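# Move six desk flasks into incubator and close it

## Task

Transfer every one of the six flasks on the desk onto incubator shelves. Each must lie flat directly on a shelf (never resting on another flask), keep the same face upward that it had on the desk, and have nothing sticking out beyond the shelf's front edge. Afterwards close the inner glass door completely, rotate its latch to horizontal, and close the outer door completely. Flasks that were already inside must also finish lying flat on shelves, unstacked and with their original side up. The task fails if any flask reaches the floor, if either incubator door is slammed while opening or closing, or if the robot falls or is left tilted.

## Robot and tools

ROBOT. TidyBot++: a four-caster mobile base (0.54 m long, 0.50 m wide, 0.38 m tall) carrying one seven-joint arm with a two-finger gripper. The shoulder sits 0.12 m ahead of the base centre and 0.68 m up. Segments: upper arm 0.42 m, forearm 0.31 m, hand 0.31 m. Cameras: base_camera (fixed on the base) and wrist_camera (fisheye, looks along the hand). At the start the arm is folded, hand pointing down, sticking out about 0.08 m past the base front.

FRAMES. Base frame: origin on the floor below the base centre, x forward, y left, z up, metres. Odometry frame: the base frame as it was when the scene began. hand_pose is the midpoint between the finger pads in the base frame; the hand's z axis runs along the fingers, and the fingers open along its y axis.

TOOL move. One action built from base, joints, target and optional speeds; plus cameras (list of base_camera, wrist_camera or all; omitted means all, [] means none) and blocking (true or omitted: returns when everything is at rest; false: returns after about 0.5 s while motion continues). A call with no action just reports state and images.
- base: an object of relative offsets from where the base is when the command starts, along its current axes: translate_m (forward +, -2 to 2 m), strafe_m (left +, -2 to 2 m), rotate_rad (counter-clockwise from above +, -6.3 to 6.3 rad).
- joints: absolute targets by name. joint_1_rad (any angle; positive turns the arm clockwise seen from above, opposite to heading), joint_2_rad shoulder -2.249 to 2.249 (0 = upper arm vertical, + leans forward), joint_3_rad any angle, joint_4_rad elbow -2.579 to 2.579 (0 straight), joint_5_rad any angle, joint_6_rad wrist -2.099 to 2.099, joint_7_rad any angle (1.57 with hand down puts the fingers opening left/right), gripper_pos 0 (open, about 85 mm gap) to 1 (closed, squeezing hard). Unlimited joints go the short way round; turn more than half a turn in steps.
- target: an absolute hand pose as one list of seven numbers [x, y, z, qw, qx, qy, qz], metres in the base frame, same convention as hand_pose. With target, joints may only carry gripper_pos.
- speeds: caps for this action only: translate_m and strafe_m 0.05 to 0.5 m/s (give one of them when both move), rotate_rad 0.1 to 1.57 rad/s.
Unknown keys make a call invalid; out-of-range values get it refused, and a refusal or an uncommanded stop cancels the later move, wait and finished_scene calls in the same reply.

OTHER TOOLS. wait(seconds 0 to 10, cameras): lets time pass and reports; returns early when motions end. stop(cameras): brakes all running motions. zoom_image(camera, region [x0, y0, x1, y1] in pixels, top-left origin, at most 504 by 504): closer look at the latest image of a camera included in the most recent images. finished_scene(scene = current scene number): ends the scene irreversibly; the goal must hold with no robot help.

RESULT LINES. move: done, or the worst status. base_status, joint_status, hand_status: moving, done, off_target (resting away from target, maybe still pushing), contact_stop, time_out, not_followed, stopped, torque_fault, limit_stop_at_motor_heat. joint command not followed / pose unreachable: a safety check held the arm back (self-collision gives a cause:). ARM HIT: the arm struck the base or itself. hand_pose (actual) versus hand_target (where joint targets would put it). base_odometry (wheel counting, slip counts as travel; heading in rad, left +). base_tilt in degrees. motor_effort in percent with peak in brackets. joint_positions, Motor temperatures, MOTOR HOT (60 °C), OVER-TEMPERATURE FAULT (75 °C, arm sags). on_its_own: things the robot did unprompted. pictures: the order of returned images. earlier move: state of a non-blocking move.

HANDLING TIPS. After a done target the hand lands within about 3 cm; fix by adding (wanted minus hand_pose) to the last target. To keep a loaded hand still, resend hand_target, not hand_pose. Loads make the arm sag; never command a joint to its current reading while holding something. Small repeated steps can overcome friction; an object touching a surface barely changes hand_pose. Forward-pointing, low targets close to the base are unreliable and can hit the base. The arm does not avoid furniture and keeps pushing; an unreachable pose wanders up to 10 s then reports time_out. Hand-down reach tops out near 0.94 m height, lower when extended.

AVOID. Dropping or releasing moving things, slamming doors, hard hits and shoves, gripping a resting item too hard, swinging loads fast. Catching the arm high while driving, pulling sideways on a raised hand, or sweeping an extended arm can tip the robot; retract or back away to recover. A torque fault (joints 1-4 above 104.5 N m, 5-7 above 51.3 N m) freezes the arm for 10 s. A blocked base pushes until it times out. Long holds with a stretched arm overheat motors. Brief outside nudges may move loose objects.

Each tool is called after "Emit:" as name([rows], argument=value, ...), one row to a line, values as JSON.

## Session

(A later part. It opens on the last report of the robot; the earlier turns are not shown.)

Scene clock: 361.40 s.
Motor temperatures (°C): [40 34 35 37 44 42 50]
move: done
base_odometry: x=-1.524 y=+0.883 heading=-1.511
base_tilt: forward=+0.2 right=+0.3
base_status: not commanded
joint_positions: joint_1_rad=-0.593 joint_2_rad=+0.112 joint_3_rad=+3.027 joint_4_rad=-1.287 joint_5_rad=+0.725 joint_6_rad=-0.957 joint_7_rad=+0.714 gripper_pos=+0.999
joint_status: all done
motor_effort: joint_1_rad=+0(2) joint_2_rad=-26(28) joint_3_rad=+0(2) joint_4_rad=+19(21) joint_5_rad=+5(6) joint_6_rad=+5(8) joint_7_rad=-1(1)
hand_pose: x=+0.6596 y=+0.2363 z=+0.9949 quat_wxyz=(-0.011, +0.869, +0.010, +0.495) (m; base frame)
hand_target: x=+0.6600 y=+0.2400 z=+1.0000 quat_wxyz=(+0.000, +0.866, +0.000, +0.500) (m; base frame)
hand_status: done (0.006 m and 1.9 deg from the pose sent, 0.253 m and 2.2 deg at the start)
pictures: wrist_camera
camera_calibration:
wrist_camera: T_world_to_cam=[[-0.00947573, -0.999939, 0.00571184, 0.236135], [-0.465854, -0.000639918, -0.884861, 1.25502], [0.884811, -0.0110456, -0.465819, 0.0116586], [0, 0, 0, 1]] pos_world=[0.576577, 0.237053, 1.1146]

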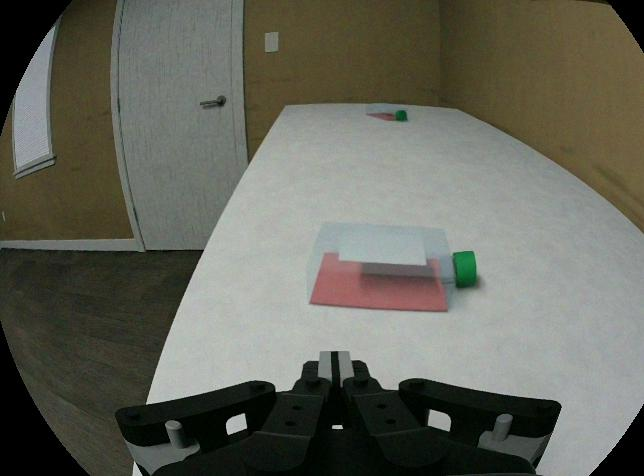

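Emit:
move(target=[0.67, 0.252, 0.943, 0, 0.866, 0, 0.5], cameras=["wrist_camera"])

Scene clock: 364.00 s.
Motor temperatures (°C): [40 34 35 37 44 42 50]
move: done
base_odometry: x=-1.524 y=+0.883 heading=-1.511
base_tilt: forward=+0.2 right=+0.3
base_status: not commanded
joint_positions: joint_1_rad=-0.625 joint_2_rad=+0.139 joint_3_rad=+3.027 joint_4_rad=-1.396 joint_5_rad=+0.820 joint_6_rad=-0.917 joint_7_rad=+0.550 gripper_pos=+0.999
joint_status: not commanded
motor_effort: joint_1_rad=+0(1) joint_2_rad=-27(29) joint_3_rad=+1(1) joint_4_rad=+19(21) joint_5_rad=+6(6) joint_6_rad=+4(5) joint_7_rad=+0(2)
hand_pose: x=+0.6612 y=+0.2457 z=+0.9460 quat_wxyz=(-0.002, +0.874, -0.004, +0.486) (m; base frame)
hand_target: x=+0.6700 y=+0.2520 z=+0.9430 quat_wxyz=(+0.000, +0.866, +0.000, +0.500) (m; base frame)
hand_status: done (0.011 m and 1.9 deg from the pose sent, 0.055 m and 1.9 deg at the start)
pictures: wrist_camera
camera_calibration:
wrist_camera: T_world_to_cam=[[-0.0427492, -0.999054, 0.00799619, 0.265505], [-0.482947, 0.0136575, -0.875543, 1.21138], [0.874605, -0.0412905, -0.483074, 0.0180997], [0, 0, 0, 1]] pos_world=[0.580554, 0.249456, 1.06724]

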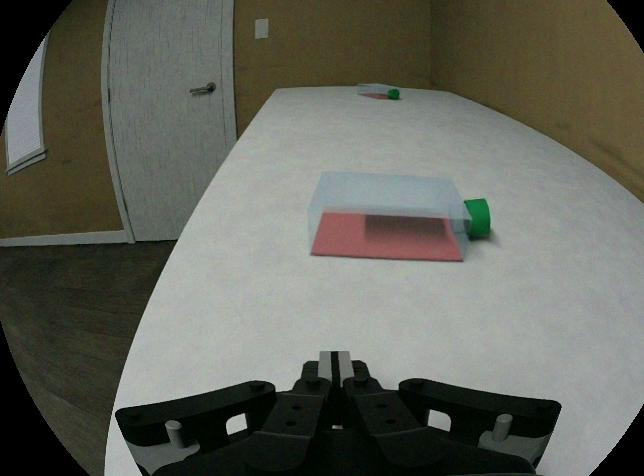

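Emit:
move(base={"translate_m": 0.145}, speeds={"translate_m": 0.1}, cameras=["wrist_camera"])

Scene clock: 366.13 s.
Motor temperatures (°C): [40 34 35 37 44 42 50]
move: done
base_odometry: x=-1.515 y=+0.738 heading=-1.511
base_tilt: forward=+0.2 right=+0.3
base_status: done
joint_positions: joint_1_rad=-0.629 joint_2_rad=+0.142 joint_3_rad=+3.027 joint_4_rad=-1.396 joint_5_rad=+0.823 joint_6_rad=-0.917 joint_7_rad=+0.549 gripper_pos=+0.999
joint_status: not commanded
motor_effort: joint_1_rad=+0(2) joint_2_rad=-27(29) joint_3_rad=+1(2) joint_4_rad=+19(20) joint_5_rad=+6(6) joint_6_rad=+4(4) joint_7_rad=-1(2)
hand_pose: x=+0.6612 y=+0.2480 z=+0.9447 quat_wxyz=(-0.002, +0.874, -0.002, +0.486) (m; base frame)
hand_target: x=+0.6700 y=+0.2520 z=+0.9430 quat_wxyz=(+0.000, +0.866, +0.000, +0.500) (m; base frame)
hand_status: not commanded
pictures: wrist_camera
camera_calibration:
wrist_camera: T_world_to_cam=[[-0.0396335, -0.999159, 0.0105176, 0.263356], [-0.483441, 0.0099626, -0.87532, 1.21132], [0.874479, -0.0397766, -0.483429, 0.0176006], [0, 0, 0, 1]] pos_world=[0.580648, 0.251767, 1.06603]

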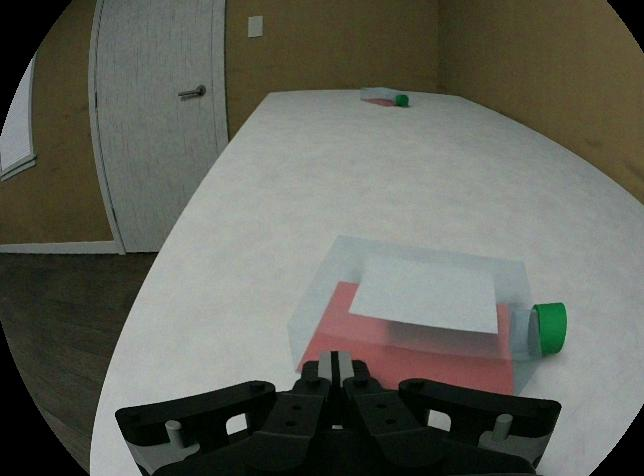

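Emit:
move(base={"translate_m": 0.045}, speeds={"translate_m": 0.08}, cameras=["wrist_camera"])

Scene clock: 367.40 s.
Motor temperatures (°C): [40 34 35 37 44 42 50]
move: done
base_odometry: x=-1.513 y=+0.693 heading=-1.512
base_tilt: forward=+0.3 right=+0.3
base_status: done
joint_positions: joint_1_rad=-0.631 joint_2_rad=+0.144 joint_3_rad=+3.027 joint_4_rad=-1.396 joint_5_rad=+0.824 joint_6_rad=-0.917 joint_7_rad=+0.549 gripper_pos=+0.999
joint_status: not commanded
motor_effort: joint_1_rad=+0(2) joint_2_rad=-27(30) joint_3_rad=+1(2) joint_4_rad=+19(20) joint_5_rad=+5(6) joint_6_rad=+3(5) joint_7_rad=-1(1)
hand_pose: x=+0.6613 y=+0.2492 z=+0.9433 quat_wxyz=(-0.002, +0.874, -0.001, +0.485) (m; base frame)
hand_target: x=+0.6700 y=+0.2520 z=+0.9430 quat_wxyz=(+0.000, +0.866, +0.000, +0.500) (m; base frame)
hand_status: not commanded
pictures: wrist_camera
camera_calibration:
wrist_camera: T_world_to_cam=[[-0.0378735, -0.999205, 0.0124727, 0.261595], [-0.484939, 0.00746464, -0.874516, 1.21095], [0.873728, -0.0391695, -0.484836, 0.0185398], [0, 0, 0, 1]] pos_world=[0.580946, 0.253073, 1.06472]

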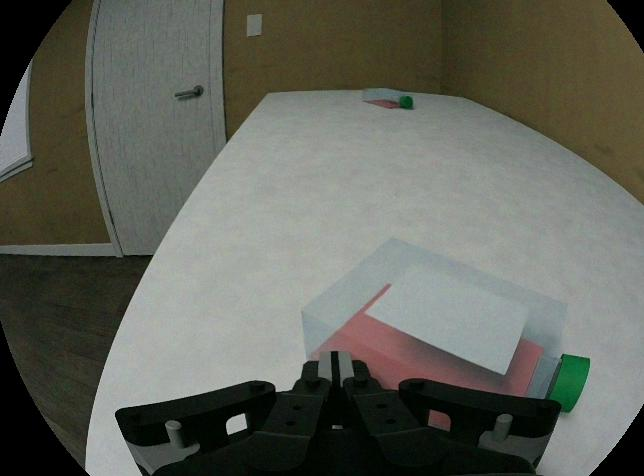

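Emit:
move(base={"translate_m": 0.04}, speeds={"translate_m": 0.08}, cameras=["wrist_camera"])

Scene clock: 368.47 s.
Motor temperatures (°C): [40 34 35 37 44 42 50]
move: done
base_odometry: x=-1.511 y=+0.653 heading=-1.512
base_tilt: forward=+0.2 right=+0.3
base_status: done
joint_positions: joint_1_rad=-0.632 joint_2_rad=+0.146 joint_3_rad=+3.027 joint_4_rad=-1.396 joint_5_rad=+0.824 joint_6_rad=-0.916 joint_7_rad=+0.549 gripper_pos=+0.999
joint_status: not commanded
motor_effort: joint_1_rad=+0(2) joint_2_rad=-27(30) joint_3_rad=+0(1) joint_4_rad=+19(20) joint_5_rad=+6(6) joint_6_rad=+4(4) joint_7_rad=-1(1)
hand_pose: x=+0.6614 y=+0.2502 z=+0.9424 quat_wxyz=(-0.001, +0.875, +0.000, +0.485) (m; base frame)
hand_target: x=+0.6700 y=+0.2520 z=+0.9430 quat_wxyz=(+0.000, +0.866, +0.000, +0.500) (m; base frame)
hand_status: not commanded
pictures: wrist_camera
camera_calibration:
wrist_camera: T_world_to_cam=[[-0.0365944, -0.999236, 0.0137496, 0.260522], [-0.485895, 0.0057683, -0.873998, 1.21077], [0.873251, -0.0386643, -0.485735, 0.0191204], [0, 0, 0, 1]] pos_world=[0.581144, 0.254078, 1.06392]

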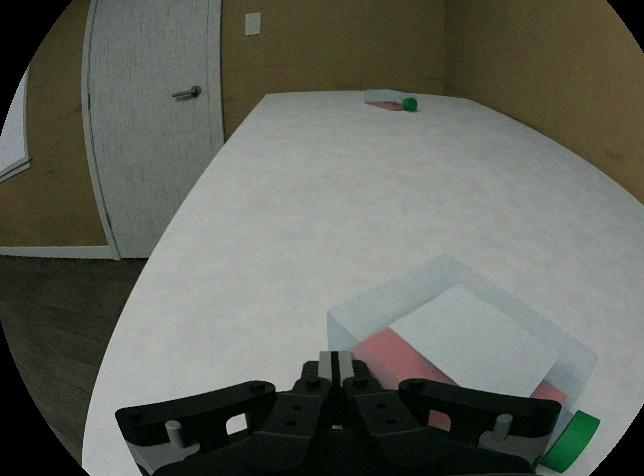

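Emit:
move(base={"translate_m": -0.17}, speeds={"translate_m": 0.2}, cameras=[])

Emit:
move(target=[0.64, 0.06, 1.03, -0.1406, 0.8311, 0.2435, 0.4799], joints={"gripper_pos": 0.0}, cameras=["wrist_camera"])

Scene clock: 370.43 s.
Motor temperatures (°C): [40 34 35 37 44 42 50]
move: done
base_odometry: x=-1.521 y=+0.822 heading=-1.512
base_tilt: forward=+0.2 right=+0.3
base_status: done
joint_positions: joint_1_rad=-0.633 joint_2_rad=+0.148 joint_3_rad=+3.027 joint_4_rad=-1.396 joint_5_rad=+0.825 joint_6_rad=-0.916 joint_7_rad=+0.549 gripper_pos=+0.999
joint_status: not commanded
motor_effort: joint_1_rad=+0(3) joint_2_rad=-27(31) joint_3_rad=+1(2) joint_4_rad=+18(20) joint_5_rad=+5(6) joint_6_rad=+4(5) joint_7_rad=+0(2)
hand_pose: x=+0.6616 y=+0.2508 z=+0.9417 quat_wxyz=(-0.001, +0.875, +0.001, +0.484) (m; base frame)
hand_target: x=+0.6700 y=+0.2520 z=+0.9430 quat_wxyz=(+0.000, +0.866, +0.000, +0.500) (m; base frame)
hand_status: not commanded
pictures: none
No camera images: "cameras" was empty.

Scene clock: 373.27 s.
Motor temperatures (°C): [40 34 35 37 44 42 50]
move: done
base_odometry: x=-1.521 y=+0.822 heading=-1.512
base_tilt: forward=+0.2 right=+0.4
base_status: not commanded
joint_positions: joint_1_rad=+0.106 joint_2_rad=+0.024 joint_3_rad=+3.286 joint_4_rad=-1.326 joint_5_rad=-0.745 joint_6_rad=-1.098 joint_7_rad=+2.451 gripper_pos=+0.000
joint_status: all done
motor_effort: joint_1_rad=-1(3) joint_2_rad=-22(28) joint_3_rad=+1(3) joint_4_rad=+18(20) joint_5_rad=-5(6) joint_6_rad=+4(6) joint_7_rad=-1(2)
hand_pose: x=+0.6519 y=+0.0602 z=+1.0032 quat_wxyz=(-0.134, +0.847, +0.229, +0.460) (m; base frame)
hand_target: x=+0.6400 y=+0.0600 z=+1.0300 quat_wxyz=(-0.141, +0.831, +0.243, +0.480) (m; base frame)
hand_status: done (0.029 m and 3.5 deg from the pose sent, 0.211 m and 32.6 deg at the start)
pictures: wrist_camera
camera_calibration:
wrist_camera: T_world_to_cam=[[0.478089, -0.878312, 0.000235237, -0.259697], [-0.436746, -0.237965, -0.86754, 1.23658], [0.762027, 0.414658, -0.497367, 0.106484], [0, 0, 0, 1]] pos_world=[0.583087, 0.0220133, 1.12581]

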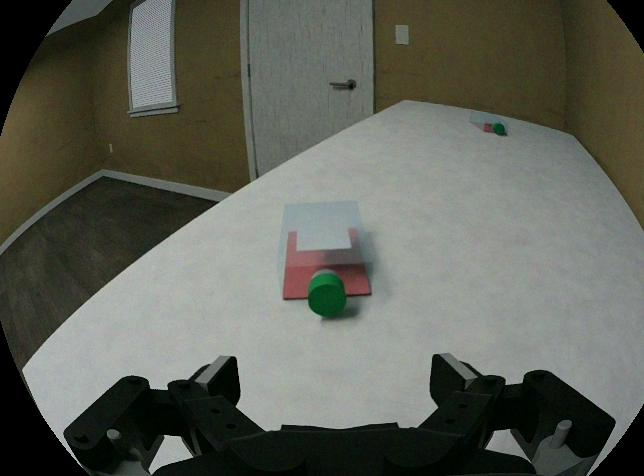

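Emit:
move(target=[0.645, 0.060, 0.957, -0.1478, 0.8273, 0.2559, 0.4777], cameras=[])

Emit:
move(target=[0.70, 0.098, 0.950, -0.1478, 0.8273, 0.2559, 0.4777], cameras=["wrist_camera"])

Scene clock: 375.10 s.
Motor temperatures (°C): [40 34 35 37 44 42 50]
move: done
base_odometry: x=-1.521 y=+0.822 heading=-1.512
base_tilt: forward=+0.2 right=+0.4
base_status: not commanded
joint_positions: joint_1_rad=+0.111 joint_2_rad=+0.023 joint_3_rad=+3.286 joint_4_rad=-1.517 joint_5_rad=-0.863 joint_6_rad=-1.058 joint_7_rad=+2.685 gripper_pos=+0.000
joint_status: not commanded
motor_effort: joint_1_rad=-1(1) joint_2_rad=-22(24) joint_3_rad=+1(1) joint_4_rad=+19(20) joint_5_rad=-6(7) joint_6_rad=+3(5) joint_7_rad=-1(1)
hand_pose: x=+0.6395 y=+0.0795 z=+0.9401 quat_wxyz=(-0.159, +0.838, +0.274, +0.445) (m; base frame)
hand_target: x=+0.6450 y=+0.0600 z=+0.9570 quat_wxyz=(-0.148, +0.827, +0.256, +0.478) (m; base frame)
hand_status: done (0.026 m and 4.7 deg from the pose sent, 0.047 m and 4.7 deg at the start)
pictures: none
No camera images: "cameras" was empty.

Scene clock: 376.50 s.
Motor temperatures (°C): [40 34 35 37 44 42 50]
move: done
base_odometry: x=-1.521 y=+0.822 heading=-1.512
base_tilt: forward=+0.2 right=+0.3
base_status: not commanded
joint_positions: joint_1_rad=+0.185 joint_2_rad=+0.098 joint_3_rad=+3.105 joint_4_rad=-1.464 joint_5_rad=-0.863 joint_6_rad=-0.934 joint_7_rad=+2.670 gripper_pos=+0.000
joint_status: not commanded
motor_effort: joint_1_rad=+0(1) joint_2_rad=-25(26) joint_3_rad=+0(1) joint_4_rad=+19(19) joint_5_rad=-5(6) joint_6_rad=+3(4) joint_7_rad=-1(1)
hand_pose: x=+0.6828 y=+0.1084 z=+0.9434 quat_wxyz=(-0.156, +0.824, +0.279, +0.467) (m; base frame)
hand_target: x=+0.7000 y=+0.0980 z=+0.9500 quat_wxyz=(-0.148, +0.827, +0.256, +0.478) (m; base frame)
hand_status: done (0.021 m and 3.0 deg from the pose sent, 0.064 m and 4.7 deg at the start)
pictures: wrist_camera
camera_calibration:
wrist_camera: T_world_to_cam=[[0.574102, -0.818572, 0.0186318, -0.321569], [-0.375155, -0.283203, -0.882641, 1.18678], [0.727782, 0.499736, -0.469679, 0.0212156], [0, 0, 0, 1]] pos_world=[0.614401, 0.062271, 1.06346]

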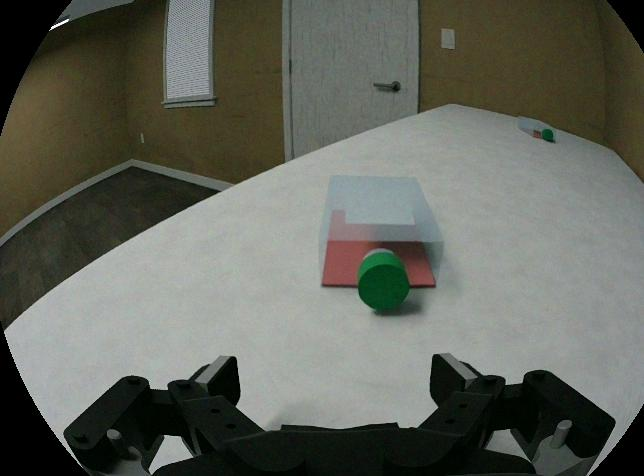

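Emit:
move(target=[0.73, 0.092, 0.945, -0.1406, 0.8311, 0.2435, 0.4799], cameras=["wrist_camera"])

Scene clock: 377.67 s.
Motor temperatures (°C): [40 34 35 37 44 42 50]
move: done
base_odometry: x=-1.521 y=+0.822 heading=-1.512
base_tilt: forward=+0.2 right=+0.3
base_status: not commanded
joint_positions: joint_1_rad=+0.242 joint_2_rad=+0.162 joint_3_rad=+3.014 joint_4_rad=-1.403 joint_5_rad=-0.850 joint_6_rad=-0.883 joint_7_rad=+2.625 gripper_pos=+0.000
joint_status: not commanded
motor_effort: joint_1_rad=+0(1) joint_2_rad=-27(29) joint_3_rad=-1(1) joint_4_rad=+19(20) joint_5_rad=-5(6) joint_6_rad=+4(4) joint_7_rad=-1(1)
hand_pose: x=+0.7147 y=+0.1082 z=+0.9461 quat_wxyz=(-0.161, +0.824, +0.260, +0.477) (m; base frame)
hand_target: x=+0.7300 y=+0.0920 z=+0.9450 quat_wxyz=(-0.141, +0.831, +0.243, +0.480) (m; base frame)
hand_status: done (0.022 m and 3.1 deg from the pose sent, 0.050 m and 4.7 deg at the start)
pictures: wrist_camera
camera_calibration:
wrist_camera: T_world_to_cam=[[0.549403, -0.835552, -0.00307886, -0.300058], [-0.376401, -0.244203, -0.893693, 1.2081], [0.745975, 0.492156, -0.448669, -0.0327184], [0, 0, 0, 1]] pos_world=[0.643992, 0.0604114, 1.06407]

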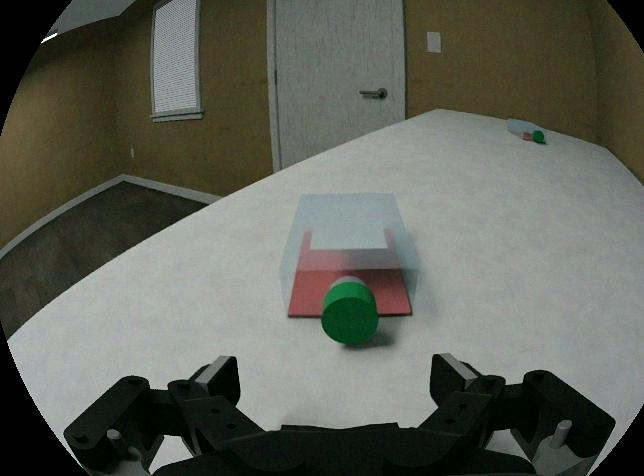

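Emit:
move(target=[0.778, 0.116, 0.938, -0.1406, 0.8311, 0.2435, 0.4799], cameras=["wrist_camera"])

Scene clock: 381.27 s.
Motor temperatures (°C): [40 34 35 37 44 42 50]
move: done
base_odometry: x=-1.521 y=+0.822 heading=-1.512
base_tilt: forward=+0.2 right=+0.3
base_status: not commanded
joint_positions: joint_1_rad=+0.273 joint_2_rad=+0.290 joint_3_rad=+2.840 joint_4_rad=-1.278 joint_5_rad=-0.686 joint_6_rad=-0.804 joint_7_rad=+2.482 gripper_pos=+0.000
joint_status: not commanded
motor_effort: joint_1_rad=+0(1) joint_2_rad=-31(33) joint_3_rad=-3(3) joint_4_rad=+18(20) joint_5_rad=-4(5) joint_6_rad=+4(5) joint_7_rad=-1(1)
hand_pose: x=+0.7617 y=+0.1335 z=+0.9338 quat_wxyz=(-0.162, +0.828, +0.259, +0.470) (m; base frame)
hand_target: x=+0.7780 y=+0.1160 z=+0.9380 quat_wxyz=(-0.141, +0.831, +0.243, +0.480) (m; base frame)
hand_status: done (0.024 m and 3.3 deg from the pose sent, 0.064 m and 3.1 deg at the start)
pictures: wrist_camera
camera_calibration:
wrist_camera: T_world_to_cam=[[0.550147, -0.835007, -0.0101018, -0.298821], [-0.390353, -0.246454, -0.887065, 1.22577], [0.738216, 0.49196, -0.461534, -0.0677618], [0, 0, 0, 1]] pos_world=[0.692901, 0.0859143, 1.05304]

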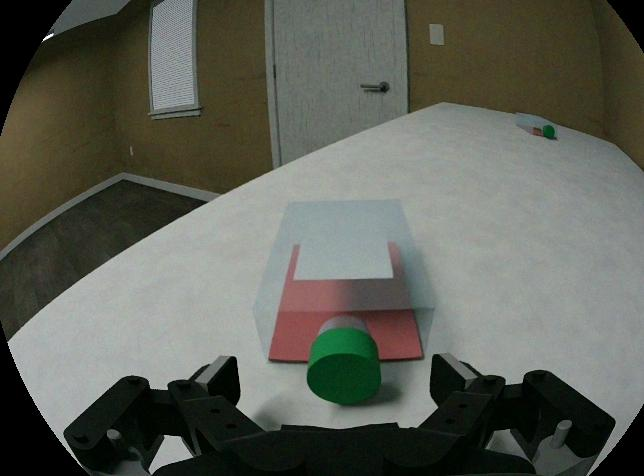

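Emit:
move(target=[0.786, 0.119, 0.947, -0.1406, 0.8311, 0.2435, 0.4799], cameras=["wrist_camera"])

Scene clock: 382.13 s.
Motor temperatures (°C): [40 34 35 38 44 42 50]
move: done
base_odometry: x=-1.521 y=+0.822 heading=-1.512
base_tilt: forward=+0.2 right=+0.3
base_status: not commanded
joint_positions: joint_1_rad=+0.273 joint_2_rad=+0.305 joint_3_rad=+2.835 joint_4_rad=-1.216 joint_5_rad=-0.641 joint_6_rad=-0.804 joint_7_rad=+2.432 gripper_pos=+0.000
joint_status: not commanded
motor_effort: joint_1_rad=-1(1) joint_2_rad=-32(32) joint_3_rad=-3(3) joint_4_rad=+19(21) joint_5_rad=-4(5) joint_6_rad=+5(5) joint_7_rad=-1(2)
hand_pose: x=+0.7749 y=+0.1249 z=+0.9518 quat_wxyz=(-0.151, +0.826, +0.251, +0.482) (m; base frame)
hand_target: x=+0.7860 y=+0.1190 z=+0.9470 quat_wxyz=(-0.141, +0.831, +0.243, +0.480) (m; base frame)
hand_status: done (0.013 m and 1.6 deg from the pose sent, 0.031 m and 3.3 deg at the start)
pictures: wrist_camera
camera_calibration:
wrist_camera: T_world_to_cam=[[0.527213, -0.849713, 0.00588777, -0.308679], [-0.375608, -0.239254, -0.895364, 1.24038], [0.762211, 0.469836, -0.445297, -0.0962127], [0, 0, 0, 1]] pos_world=[0.70197, 0.0796806, 1.06956]

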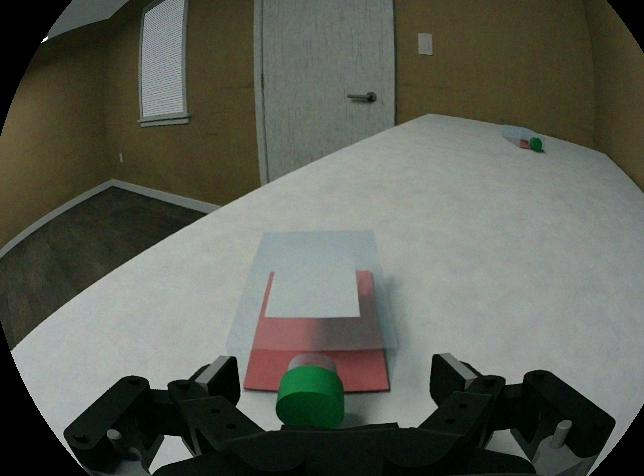

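Emit:
move(target=[0.780, 0.129, 0.940, -0.1406, 0.8311, 0.2435, 0.4799], cameras=["wrist_camera"])

Scene clock: 382.97 s.
Motor temperatures (°C): [40 34 35 38 44 42 50]
move: done
base_odometry: x=-1.521 y=+0.822 heading=-1.512
base_tilt: forward=+0.2 right=+0.3
base_status: not commanded
joint_positions: joint_1_rad=+0.273 joint_2_rad=+0.305 joint_3_rad=+2.832 joint_4_rad=-1.229 joint_5_rad=-0.640 joint_6_rad=-0.781 joint_7_rad=+2.432 gripper_pos=+0.000
joint_status: not commanded
motor_effort: joint_1_rad=+0(1) joint_2_rad=-32(33) joint_3_rad=-3(3) joint_4_rad=+20(21) joint_5_rad=-3(5) joint_6_rad=+5(5) joint_7_rad=-1(1)
hand_pose: x=+0.7773 y=+0.1239 z=+0.9488 quat_wxyz=(-0.149, +0.826, +0.246, +0.484) (m; base frame)
hand_target: x=+0.7800 y=+0.1290 z=+0.9400 quat_wxyz=(-0.141, +0.831, +0.243, +0.480) (m; base frame)
hand_status: done (0.011 m and 1.2 deg from the pose sent, 0.014 m and 1.6 deg at the start)
pictures: wrist_camera
camera_calibration:
wrist_camera: T_world_to_cam=[[0.517654, -0.855566, 0.00644643, -0.303144], [-0.374927, -0.233607, -0.897139, 1.2389], [0.769067, 0.461991, -0.441702, -0.106731], [0, 0, 0, 1]] pos_world=[0.703503, 0.0793639, 1.06627]

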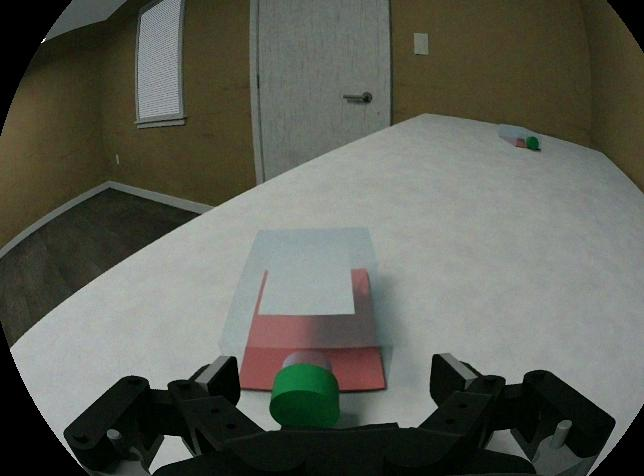

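Emit:
move(target=[0.768, 0.143, 0.932, -0.1478, 0.8273, 0.2559, 0.4777], cameras=["wrist_camera"])

Scene clock: 383.83 s.
Motor temperatures (°C): [40 34 35 37 44 42 50]
move: done
base_odometry: x=-1.521 y=+0.822 heading=-1.512
base_tilt: forward=+0.2 right=+0.3
base_status: not commanded
joint_positions: joint_1_rad=+0.273 joint_2_rad=+0.304 joint_3_rad=+2.827 joint_4_rad=-1.275 joint_5_rad=-0.640 joint_6_rad=-0.769 joint_7_rad=+2.432 gripper_pos=+0.000
joint_status: not commanded
motor_effort: joint_1_rad=+0(1) joint_2_rad=-32(33) joint_3_rad=-2(3) joint_4_rad=+20(21) joint_5_rad=-4(5) joint_6_rad=+5(5) joint_7_rad=-1(2)
hand_pose: x=+0.7716 y=+0.1271 z=+0.9269 quat_wxyz=(-0.154, +0.835, +0.244, +0.469) (m; base frame)
hand_target: x=+0.7680 y=+0.1430 z=+0.9320 quat_wxyz=(-0.148, +0.827, +0.256, +0.478) (m; base frame)
hand_status: done (0.017 m and 2.0 deg from the pose sent, 0.027 m and 1.4 deg at the start)
pictures: wrist_camera
camera_calibration:
wrist_camera: T_world_to_cam=[[0.518447, -0.855019, -0.0124822, -0.280473], [-0.406588, -0.233644, -0.883231, 1.22927], [0.752262, 0.462984, -0.468773, -0.0755188], [0, 0, 0, 1]] pos_world=[0.702026, 0.0823651, 1.04682]

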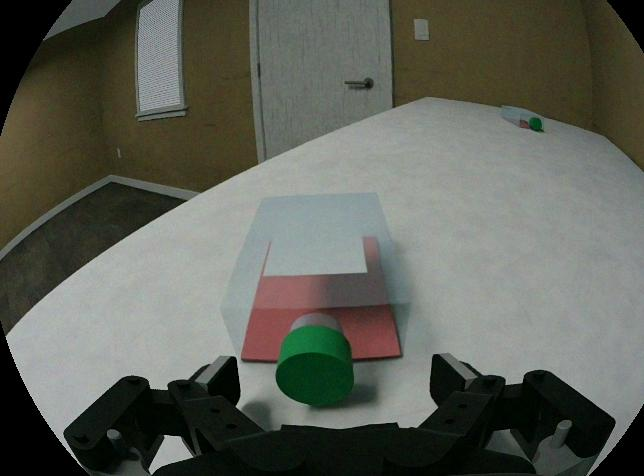

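Emit:
move(target=[0.770, 0.153, 0.943, -0.1515, 0.8254, 0.2624, 0.4765], cameras=["wrist_camera"])

Scene clock: 384.77 s.
Motor temperatures (°C): [40 34 35 38 44 42 50]
move: done
base_odometry: x=-1.521 y=+0.822 heading=-1.512
base_tilt: forward=+0.2 right=+0.3
base_status: not commanded
joint_positions: joint_1_rad=+0.255 joint_2_rad=+0.304 joint_3_rad=+2.824 joint_4_rad=-1.256 joint_5_rad=-0.636 joint_6_rad=-0.769 joint_7_rad=+2.426 gripper_pos=+0.000
joint_status: not commanded
motor_effort: joint_1_rad=+0(1) joint_2_rad=-32(33) joint_3_rad=-2(3) joint_4_rad=+19(21) joint_5_rad=-4(4) joint_6_rad=+5(5) joint_7_rad=-1(1)
hand_pose: x=+0.7720 y=+0.1389 z=+0.9368 quat_wxyz=(-0.156, +0.829, +0.251, +0.475) (m; base frame)
hand_target: x=+0.7700 y=+0.1530 z=+0.9430 quat_wxyz=(-0.151, +0.825, +0.262, +0.476) (m; base frame)
hand_status: done (0.016 m and 1.5 deg from the pose sent, 0.031 m and 2.6 deg at the start)
pictures: wrist_camera
camera_calibration:
wrist_camera: T_world_to_cam=[[0.53203, -0.846708, -0.00536965, -0.288725], [-0.388396, -0.238404, -0.890119, 1.23404], [0.752391, 0.475656, -0.455696, -0.0907203], [0, 0, 0, 1]] pos_world=[0.701164, 0.0928858, 1.05555]

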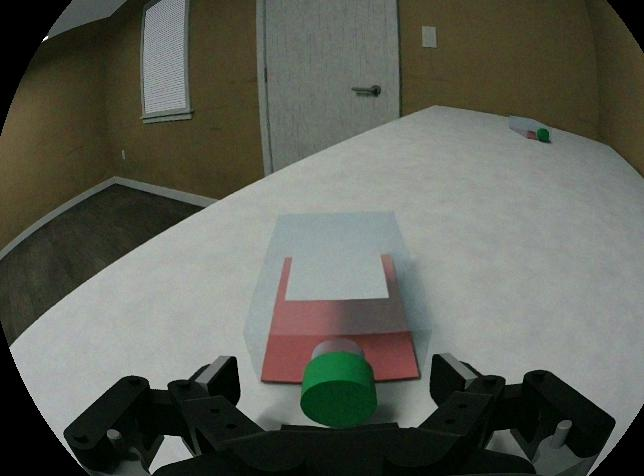

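Emit:
move(base={"translate_m": -0.008}, cameras=["wrist_camera"])

Emit:
move(joints={"gripper_pos": 0.8}, cameras=["wrist_camera"])

Scene clock: 385.53 s.
Motor temperatures (°C): [40 34 35 38 44 42 50]
move: done
base_odometry: x=-1.521 y=+0.831 heading=-1.512
base_tilt: forward=+0.2 right=+0.3
base_status: done
joint_positions: joint_1_rad=+0.255 joint_2_rad=+0.303 joint_3_rad=+2.824 joint_4_rad=-1.256 joint_5_rad=-0.636 joint_6_rad=-0.769 joint_7_rad=+2.426 gripper_pos=+0.000
joint_status: not commanded
motor_effort: joint_1_rad=-1(1) joint_2_rad=-32(35) joint_3_rad=-2(3) joint_4_rad=+20(20) joint_5_rad=-5(5) joint_6_rad=+5(6) joint_7_rad=+0(1)
hand_pose: x=+0.7718 y=+0.1390 z=+0.9372 quat_wxyz=(-0.156, +0.829, +0.251, +0.475) (m; base frame)
hand_target: x=+0.7700 y=+0.1530 z=+0.9430 quat_wxyz=(-0.151, +0.825, +0.262, +0.476) (m; base frame)
hand_status: not commanded
pictures: wrist_camera
camera_calibration:
wrist_camera: T_world_to_cam=[[0.53211, -0.84666, -0.0049617, -0.289023], [-0.387851, -0.23854, -0.89032, 1.2341], [0.752615, 0.475673, -0.455308, -0.0910484], [0, 0, 0, 1]] pos_world=[0.700963, 0.092986, 1.05585]

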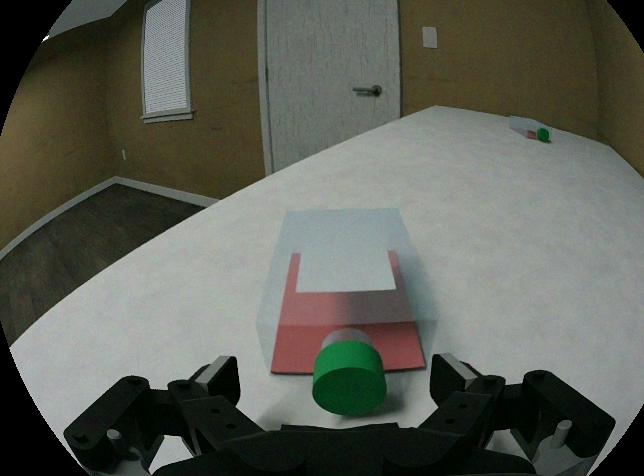

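Scene clock: 386.53 s.
Motor temperatures (°C): [40 34 35 38 44 42 50]
move: off_target
base_odometry: x=-1.521 y=+0.831 heading=-1.512
base_tilt: forward=+0.2 right=+0.3
base_status: not commanded
joint_positions: joint_1_rad=+0.255 joint_2_rad=+0.303 joint_3_rad=+2.824 joint_4_rad=-1.255 joint_5_rad=-0.636 joint_6_rad=-0.769 joint_7_rad=+2.426 gripper_pos=+0.690
joint_status: gripper_pos off_target (ended at +0.690, target +0.800)
motor_effort: joint_1_rad=+0(1) joint_2_rad=-32(32) joint_3_rad=-3(3) joint_4_rad=+20(21) joint_5_rad=-4(5) joint_6_rad=+5(5) joint_7_rad=-1(2)
hand_pose: x=+0.7719 y=+0.1389 z=+0.9376 quat_wxyz=(-0.156, +0.829, +0.251, +0.475) (m; base frame)
hand_target: x=+0.7700 y=+0.1530 z=+0.9430 quat_wxyz=(-0.151, +0.825, +0.262, +0.476) (m; base frame)
hand_status: not commanded
pictures: wrist_camera
camera_calibration:
wrist_camera: T_world_to_cam=[[0.532014, -0.846724, -0.00454131, -0.289392], [-0.387244, -0.238537, -0.890585, 1.23422], [0.752996, 0.475562, -0.454794, -0.0917107], [0, 0, 0, 1]] pos_world=[0.700963, 0.0929859, 1.05615]

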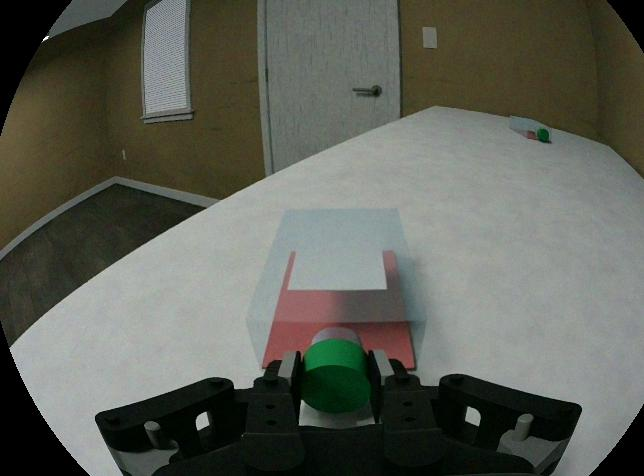

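Emit:
move(target=[0.75, 0.14, 1.03, -0.1478, 0.8273, 0.2559, 0.4777], cameras=["wrist_camera"])

Emit:
move(base={"translate_m": -0.25}, cameras=["wrist_camera"])

Scene clock: 388.03 s.
Motor temperatures (°C): [40 34 35 38 44 42 50]
move: done
base_odometry: x=-1.521 y=+0.831 heading=-1.512
base_tilt: forward=+0.2 right=+0.3
base_status: not commanded
joint_positions: joint_1_rad=+0.203 joint_2_rad=+0.299 joint_3_rad=+2.880 joint_4_rad=-1.013 joint_5_rad=-0.587 joint_6_rad=-0.963 joint_7_rad=+2.280 gripper_pos=+0.690
joint_status: not commanded
motor_effort: joint_1_rad=+0(1) joint_2_rad=-32(34) joint_3_rad=-2(3) joint_4_rad=+20(22) joint_5_rad=-4(5) joint_6_rad=+6(7) joint_7_rad=-1(2)
hand_pose: x=+0.7606 y=+0.1483 z=+1.0217 quat_wxyz=(-0.169, +0.819, +0.256, +0.485) (m; base frame)
hand_target: x=+0.7500 y=+0.1400 z=+1.0300 quat_wxyz=(-0.148, +0.827, +0.256, +0.478) (m; base frame)
hand_status: done (0.016 m and 2.8 deg from the pose sent, 0.095 m and 1.1 deg at the start)
pictures: wrist_camera
camera_calibration:
wrist_camera: T_world_to_cam=[[0.55181, -0.833829, -0.0153246, -0.281179], [-0.363307, -0.223807, -0.904389, 1.30075], [0.750676, 0.504618, -0.426435, -0.0809202], [0, 0, 0, 1]] pos_world=[0.688472, 0.0974955, 1.13756]

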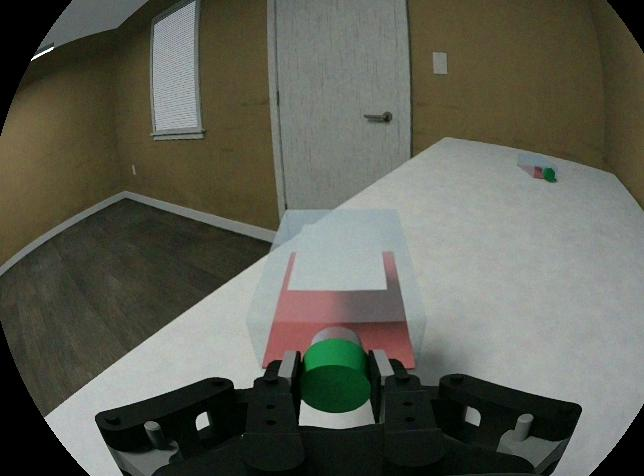

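Scene clock: 389.73 s.
Motor temperatures (°C): [40 34 35 38 44 42 50]
move: done
base_odometry: x=-1.536 y=+1.080 heading=-1.511
base_tilt: forward=+0.2 right=+0.3
base_status: done
joint_positions: joint_1_rad=+0.201 joint_2_rad=+0.288 joint_3_rad=+2.882 joint_4_rad=-1.012 joint_5_rad=-0.585 joint_6_rad=-0.969 joint_7_rad=+2.278 gripper_pos=+0.690
joint_status: not commanded
motor_effort: joint_1_rad=-1(1) joint_2_rad=-32(36) joint_3_rad=-2(3) joint_4_rad=+20(21) joint_5_rad=-5(5) joint_6_rad=+6(7) joint_7_rad=-1(1)
hand_pose: x=+0.7560 y=+0.1497 z=+1.0267 quat_wxyz=(-0.168, +0.817, +0.259, +0.487) (m; base frame)
hand_target: x=+0.7500 y=+0.1400 z=+1.0300 quat_wxyz=(-0.148, +0.827, +0.256, +0.478) (m; base frame)
hand_status: not commanded
pictures: wrist_camera
camera_calibration:
wrist_camera: T_world_to_cam=[[0.554068, -0.832424, -0.00887261, -0.285912], [-0.357819, -0.228517, -0.905398, 1.30157], [0.751648, 0.504827, -0.424471, -0.0787846], [0, 0, 0, 1]] pos_world=[0.683359, 0.0992024, 1.14246]

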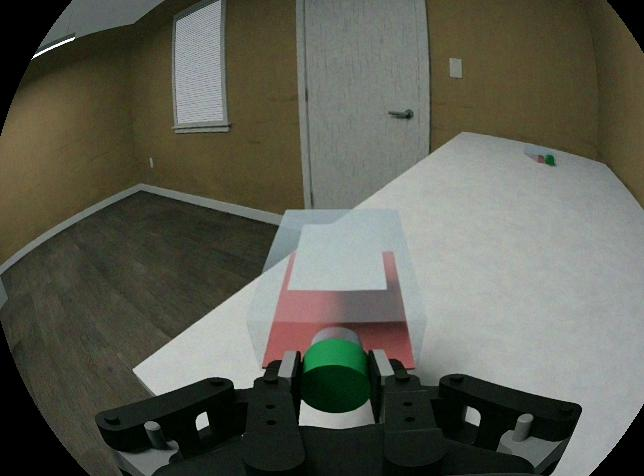

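Emit:
move(base={"translate_m": 0.287, "strafe_m": 1.99, "rotate_rad": 3.282}, speeds={"rotate_rad": 0.8}, target=[0.64, 0.0, 1.06, 0, 0.866, 0, 0.5])

Scene clock: 395.60 s.
Motor temperatures (°C): [40 34 35 38 44 42 50]
move: done
base_odometry: x=+0.468 y=+0.912 heading=+1.771
base_tilt: forward=+0.2 right=+0.3
base_status: done
joint_positions: joint_1_rad=-0.006 joint_2_rad=-0.084 joint_3_rad=+3.145 joint_4_rad=-1.276 joint_5_rad=-0.055 joint_6_rad=-0.938 joint_7_rad=+1.621 gripper_pos=+0.690
joint_status: not commanded
motor_effort: joint_1_rad=-1(6) joint_2_rad=-19(35) joint_3_rad=+0(6) joint_4_rad=+20(21) joint_5_rad=+0(6) joint_6_rad=+8(9) joint_7_rad=-1(2)
hand_pose: x=+0.6396 y=+0.0161 z=+1.0526 quat_wxyz=(-0.016, +0.874, +0.019, +0.485) (m; base frame)
hand_target: x=+0.6400 y=+0.0000 z=+1.0600 quat_wxyz=(+0.000, +0.866, +0.000, +0.500) (m; base frame)
hand_status: done (0.018 m and 3.5 deg from the pose sent, 0.192 m and 35.9 deg at the start)
pictures: base_camera, wrist_camera
camera_calibration:
wrist_camera: T_world_to_cam=[[0.0106654, -0.99992, 0.00686836, 0.00128116], [-0.485302, -0.0111817, -0.874275, 1.298], [0.874282, 0.00599123, -0.485382, 0.0808185], [0, 0, 0, 1]] pos_world=[0.559252, 0.0153107, 1.17403]

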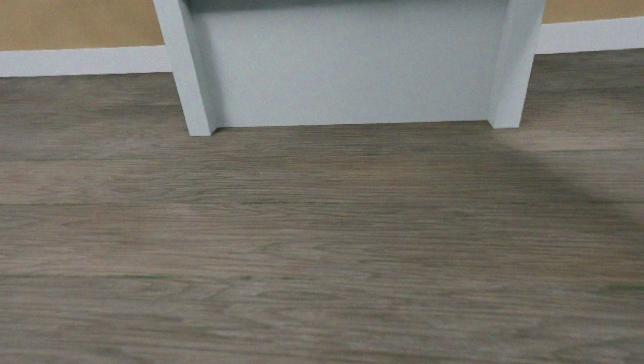

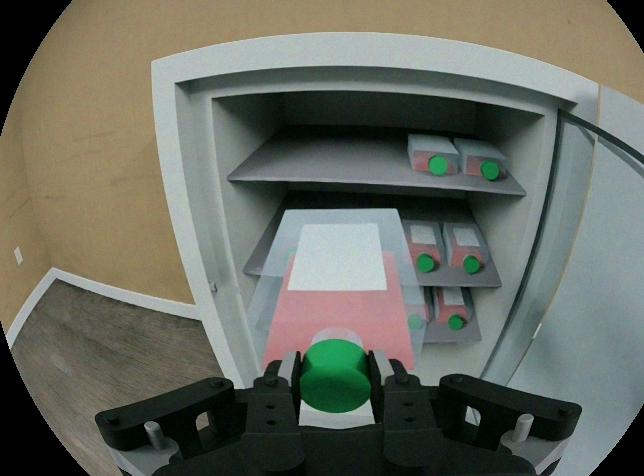

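Emit:
move(target=[0.70, -0.012, 1.035, 0, 0.866, 0, 0.5], base={"translate_m": 0.2}, cameras=["wrist_camera"])

Scene clock: 397.73 s.
Motor temperatures (°C): [40 34 35 38 44 42 50]
move: done
base_odometry: x=+0.428 y=+1.108 heading=+1.771
base_tilt: forward=+0.2 right=+0.3
base_status: done
joint_positions: joint_1_rad=-0.006 joint_2_rad=+0.028 joint_3_rad=+3.161 joint_4_rad=-1.276 joint_5_rad=-0.055 joint_6_rad=-0.849 joint_7_rad=+1.621 gripper_pos=+0.690
joint_status: not commanded
motor_effort: joint_1_rad=+0(1) joint_2_rad=-24(29) joint_3_rad=+0(1) joint_4_rad=+20(22) joint_5_rad=+0(1) joint_6_rad=+8(9) joint_7_rad=-1(2)
hand_pose: x=+0.6944 y=+0.0065 z=+1.0143 quat_wxyz=(-0.011, +0.880, +0.010, +0.475) (m; base frame)
hand_target: x=+0.7000 y=-0.0120 z=+1.0350 quat_wxyz=(+0.000, +0.866, +0.000, +0.500) (m; base frame)
hand_status: done (0.028 m and 3.7 deg from the pose sent, 0.069 m and 3.5 deg at the start)
pictures: wrist_camera
camera_calibration:
wrist_camera: T_world_to_cam=[[-0.00953154, -0.999937, 0.00598003, 0.0063279], [-0.505576, -0.000340566, -0.862782, 1.29345], [0.862729, -0.011247, -0.505541, 0.0429959], [0, 0, 0, 1]] pos_world=[0.616906, 0.00725158, 1.13767]

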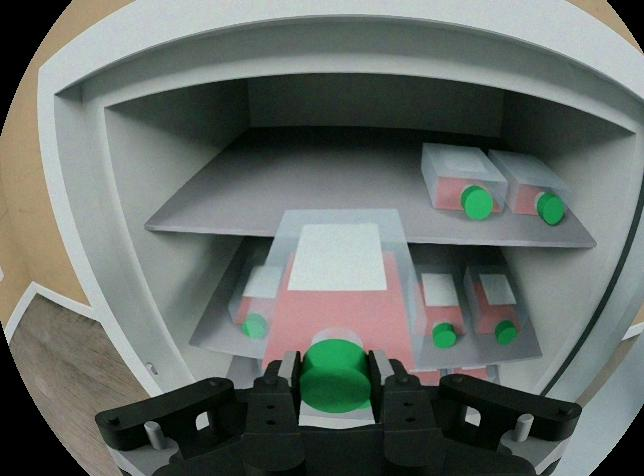

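Emit:
move(target=[0.70, -0.015, 1.05, 0, 0.8526, 0, 0.5225], cameras=["wrist_camera"])

Scene clock: 398.60 s.
Motor temperatures (°C): [40 34 35 38 44 42 50]
move: done
base_odometry: x=+0.428 y=+1.108 heading=+1.771
base_tilt: forward=+0.2 right=+0.3
base_status: not commanded
joint_positions: joint_1_rad=-0.006 joint_2_rad=+0.025 joint_3_rad=+3.167 joint_4_rad=-1.279 joint_5_rad=-0.055 joint_6_rad=-0.793 joint_7_rad=+1.622 gripper_pos=+0.690
joint_status: not commanded
motor_effort: joint_1_rad=+0(1) joint_2_rad=-24(25) joint_3_rad=+1(1) joint_4_rad=+21(22) joint_5_rad=+0(1) joint_6_rad=+8(9) joint_7_rad=-1(2)
hand_pose: x=+0.7024 y=+0.0023 z=+1.0290 quat_wxyz=(-0.009, +0.866, +0.007, +0.499) (m; base frame)
hand_target: x=+0.7000 y=-0.0150 z=+1.0500 quat_wxyz=(+0.000, +0.853, +0.000, +0.523) (m; base frame)
hand_status: done (0.027 m and 3.4 deg from the pose sent, 0.042 m and 6.5 deg at the start)
pictures: wrist_camera
camera_calibration:
wrist_camera: T_world_to_cam=[[-0.0179743, -0.999817, 0.00649469, 0.00758494], [-0.456779, 0.0024332, -0.889577, 1.30344], [0.889399, -0.0189562, -0.456739, -0.0254825], [0, 0, 0, 1]] pos_world=[0.618186, 0.00392896, 1.14783]

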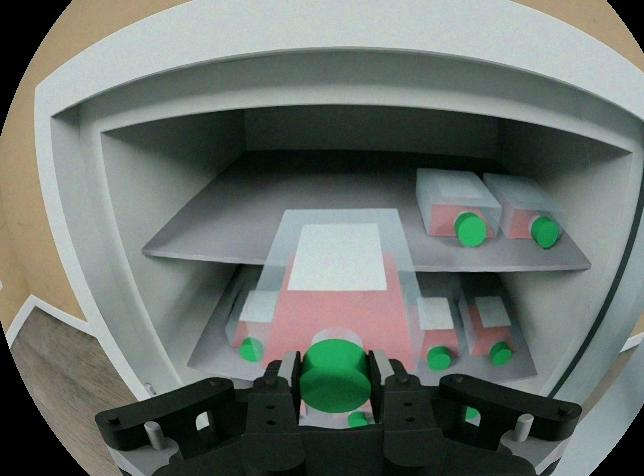

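Emit:
move(target=[0.70, -0.015, 1.035, 0, 0.8526, 0, 0.5225], cameras=[])

Emit:
move(base={"translate_m": 0.12}, speeds={"translate_m": 0.12}, cameras=["wrist_camera"])

Scene clock: 399.83 s.
Motor temperatures (°C): [40 34 35 38 44 42 50]
move: done
base_odometry: x=+0.428 y=+1.108 heading=+1.771
base_tilt: forward=+0.3 right=+0.3
base_status: not commanded
joint_positions: joint_1_rad=-0.006 joint_2_rad=+0.022 joint_3_rad=+3.167 joint_4_rad=-1.326 joint_5_rad=-0.055 joint_6_rad=-0.749 joint_7_rad=+1.622 gripper_pos=+0.690
joint_status: not commanded
motor_effort: joint_1_rad=-1(1) joint_2_rad=-25(26) joint_3_rad=+0(1) joint_4_rad=+20(23) joint_5_rad=+1(1) joint_6_rad=+8(9) joint_7_rad=-1(1)
hand_pose: x=+0.7045 y=+0.0017 z=+1.0159 quat_wxyz=(-0.008, +0.866, +0.006, +0.499) (m; base frame)
hand_target: x=+0.7000 y=-0.0150 z=+1.0350 quat_wxyz=(+0.000, +0.853, +0.000, +0.523) (m; base frame)
hand_status: done (0.026 m and 3.3 deg from the pose sent, 0.019 m and 3.4 deg at the start)
pictures: none
No camera images: "cameras" was empty.

Scene clock: 401.37 s.
Motor temperatures (°C): [40 34 35 38 44 42 50]
move: done
base_odometry: x=+0.404 y=+1.226 heading=+1.771
base_tilt: forward=+0.2 right=+0.3
base_status: done
joint_positions: joint_1_rad=-0.006 joint_2_rad=+0.013 joint_3_rad=+3.167 joint_4_rad=-1.326 joint_5_rad=-0.055 joint_6_rad=-0.747 joint_7_rad=+1.622 gripper_pos=+0.690
joint_status: not commanded
motor_effort: joint_1_rad=+0(1) joint_2_rad=-24(29) joint_3_rad=+0(1) joint_4_rad=+21(22) joint_5_rad=+1(1) joint_6_rad=+8(9) joint_7_rad=-1(1)
hand_pose: x=+0.7018 y=+0.0016 z=+1.0214 quat_wxyz=(-0.008, +0.864, +0.006, +0.504) (m; base frame)
hand_target: x=+0.7000 y=-0.0150 z=+1.0350 quat_wxyz=(+0.000, +0.853, +0.000, +0.523) (m; base frame)
hand_status: not commanded
pictures: wrist_camera
camera_calibration:
wrist_camera: T_world_to_cam=[[-0.0206391, -0.999771, 0.00559094, 0.00966809], [-0.447014, 0.00422571, -0.894517, 1.29451], [0.894289, -0.0209612, -0.446999, -0.0417289], [0, 0, 0, 1]] pos_world=[0.616183, 0.00332095, 1.13926]

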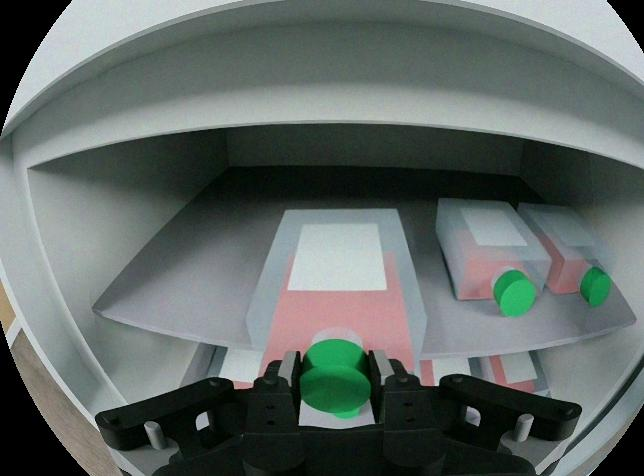

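Emit:
move(base={"translate_m": 0.1}, speeds={"translate_m": 0.1}, cameras=["wrist_camera"])

Scene clock: 403.10 s.
Motor temperatures (°C): [40 34 35 38 44 42 50]
move: done
base_odometry: x=+0.384 y=+1.324 heading=+1.771
base_tilt: forward=+0.2 right=+0.3
base_status: done
joint_positions: joint_1_rad=-0.006 joint_2_rad=-0.048 joint_3_rad=+3.167 joint_4_rad=-1.370 joint_5_rad=-0.055 joint_6_rad=-0.759 joint_7_rad=+1.622 gripper_pos=+0.690
joint_status: not commanded
motor_effort: joint_1_rad=+1(2) joint_2_rad=-11(26) joint_3_rad=+3(3) joint_4_rad=+28(30) joint_5_rad=+0(1) joint_6_rad=+15(18) joint_7_rad=-1(1)
hand_pose: x=+0.6753 y=+0.0017 z=+1.0280 quat_wxyz=(-0.009, +0.862, +0.006, +0.506) (m; base frame)
hand_target: x=+0.7000 y=-0.0150 z=+1.0350 quat_wxyz=(+0.000, +0.853, +0.000, +0.523) (m; base frame)
hand_status: not commanded
pictures: wrist_camera
camera_calibration:
wrist_camera: T_world_to_cam=[[-0.0200864, -0.99979, 0.00417621, 0.01027], [-0.441877, 0.00513048, -0.897061, 1.28776], [0.896851, -0.0198641, -0.441887, -0.0221222], [0, 0, 0, 1]] pos_world=[0.589077, 0.00322162, 1.14538]

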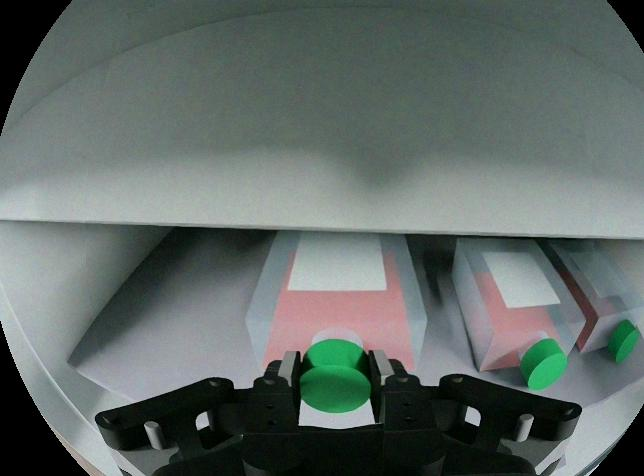

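Emit:
move(base={"translate_m": -0.07}, speeds={"translate_m": 0.1}, cameras=["wrist_camera"])

Scene clock: 404.63 s.
Motor temperatures (°C): [40 34 35 38 44 42 50]
move: done
base_odometry: x=+0.398 y=+1.255 heading=+1.771
base_tilt: forward=+0.2 right=+0.3
base_status: done
joint_positions: joint_1_rad=-0.005 joint_2_rad=-0.006 joint_3_rad=+3.170 joint_4_rad=-1.353 joint_5_rad=-0.055 joint_6_rad=-0.726 joint_7_rad=+1.622 gripper_pos=+0.690
joint_status: not commanded
motor_effort: joint_1_rad=+0(2) joint_2_rad=-23(26) joint_3_rad=+1(3) joint_4_rad=+21(26) joint_5_rad=+0(1) joint_6_rad=+8(15) joint_7_rad=-1(1)
hand_pose: x=+0.6963 y=-0.0006 z=+1.0225 quat_wxyz=(-0.007, +0.860, +0.004, +0.509) (m; base frame)
hand_target: x=+0.7000 y=-0.0150 z=+1.0350 quat_wxyz=(+0.000, +0.853, +0.000, +0.523) (m; base frame)
hand_status: not commanded
pictures: wrist_camera
camera_calibration:
wrist_camera: T_world_to_cam=[[-0.0251772, -0.999671, 0.0048348, 0.0112364], [-0.435476, 0.00661405, -0.900176, 1.29084], [0.899848, -0.0247693, -0.435499, -0.0519729], [0, 0, 0, 1]] pos_world=[0.609181, 0.0014077, 1.1393]

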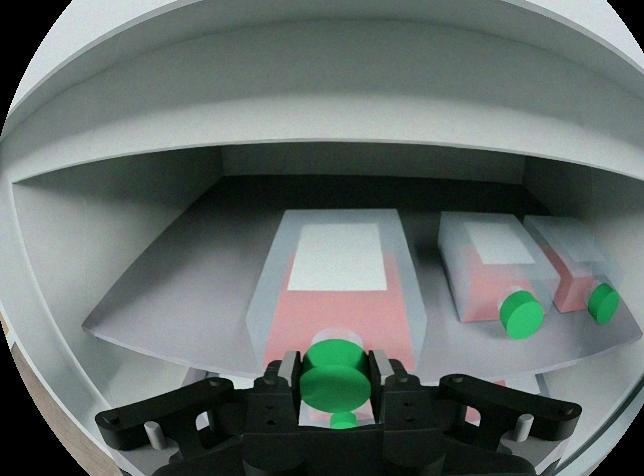

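Emit:
move(target=[0.70, -0.015, 1.02, 0, 0.8526, 0, 0.5225], cameras=[])

Emit:
move(target=[0.70, -0.015, 1.012, 0, 0.8526, 0, 0.5225], cameras=["wrist_camera"])

Scene clock: 405.53 s.
Motor temperatures (°C): [40 34 35 38 44 42 50]
move: done
base_odometry: x=+0.398 y=+1.255 heading=+1.771
base_tilt: forward=+0.2 right=+0.3
base_status: not commanded
joint_positions: joint_1_rad=-0.005 joint_2_rad=-0.006 joint_3_rad=+3.170 joint_4_rad=-1.385 joint_5_rad=-0.055 joint_6_rad=-0.696 joint_7_rad=+1.622 gripper_pos=+0.690
joint_status: not commanded
motor_effort: joint_1_rad=+0(1) joint_2_rad=-23(25) joint_3_rad=+0(1) joint_4_rad=+21(23) joint_5_rad=+0(1) joint_6_rad=+8(9) joint_7_rad=+0(2)
hand_pose: x=+0.6981 y=-0.0011 z=+1.0123 quat_wxyz=(-0.007, +0.861, +0.003, +0.509) (m; base frame)
hand_target: x=+0.7000 y=-0.0150 z=+1.0200 quat_wxyz=(+0.000, +0.853, +0.000, +0.523) (m; base frame)
hand_status: done (0.016 m and 2.0 deg from the pose sent, 0.015 m and 2.0 deg at the start)
pictures: none
No camera images: "cameras" was empty.

Scene clock: 406.20 s.
Motor temperatures (°C): [40 34 35 38 44 42 50]
move: done
base_odometry: x=+0.398 y=+1.255 heading=+1.771
base_tilt: forward=+0.2 right=+0.3
base_status: not commanded
joint_positions: joint_1_rad=-0.005 joint_2_rad=-0.006 joint_3_rad=+3.170 joint_4_rad=-1.411 joint_5_rad=-0.055 joint_6_rad=-0.672 joint_7_rad=+1.622 gripper_pos=+0.690
joint_status: not commanded
motor_effort: joint_1_rad=+0(1) joint_2_rad=-23(25) joint_3_rad=+0(1) joint_4_rad=+22(22) joint_5_rad=+0(1) joint_6_rad=+8(9) joint_7_rad=+0(1)
hand_pose: x=+0.6993 y=-0.0014 z=+1.0039 quat_wxyz=(-0.007, +0.861, +0.002, +0.508) (m; base frame)
hand_target: x=+0.7000 y=-0.0150 z=+1.0120 quat_wxyz=(+0.000, +0.853, +0.000, +0.523) (m; base frame)
hand_status: done (0.016 m and 2.1 deg from the pose sent, 0.014 m and 2.0 deg at the start)
pictures: wrist_camera
camera_calibration:
wrist_camera: T_world_to_cam=[[-0.0280634, -0.999597, 0.00422824, 0.0132528], [-0.438439, 0.00850753, -0.898721, 1.27608], [0.898323, -0.027075, -0.438501, -0.0588164], [0, 0, 0, 1]] pos_world=[0.61269, 0.000798773, 1.12099]

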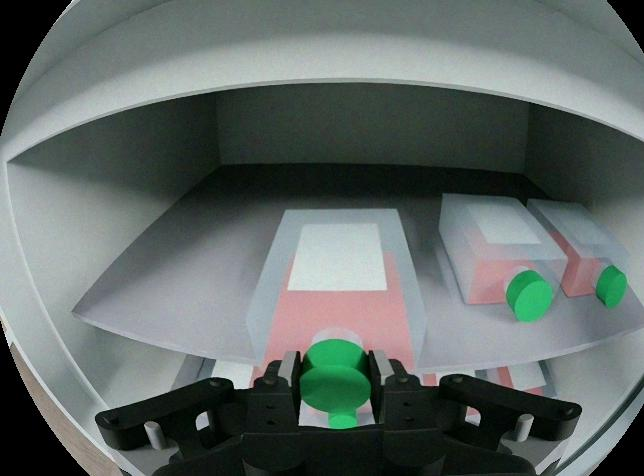

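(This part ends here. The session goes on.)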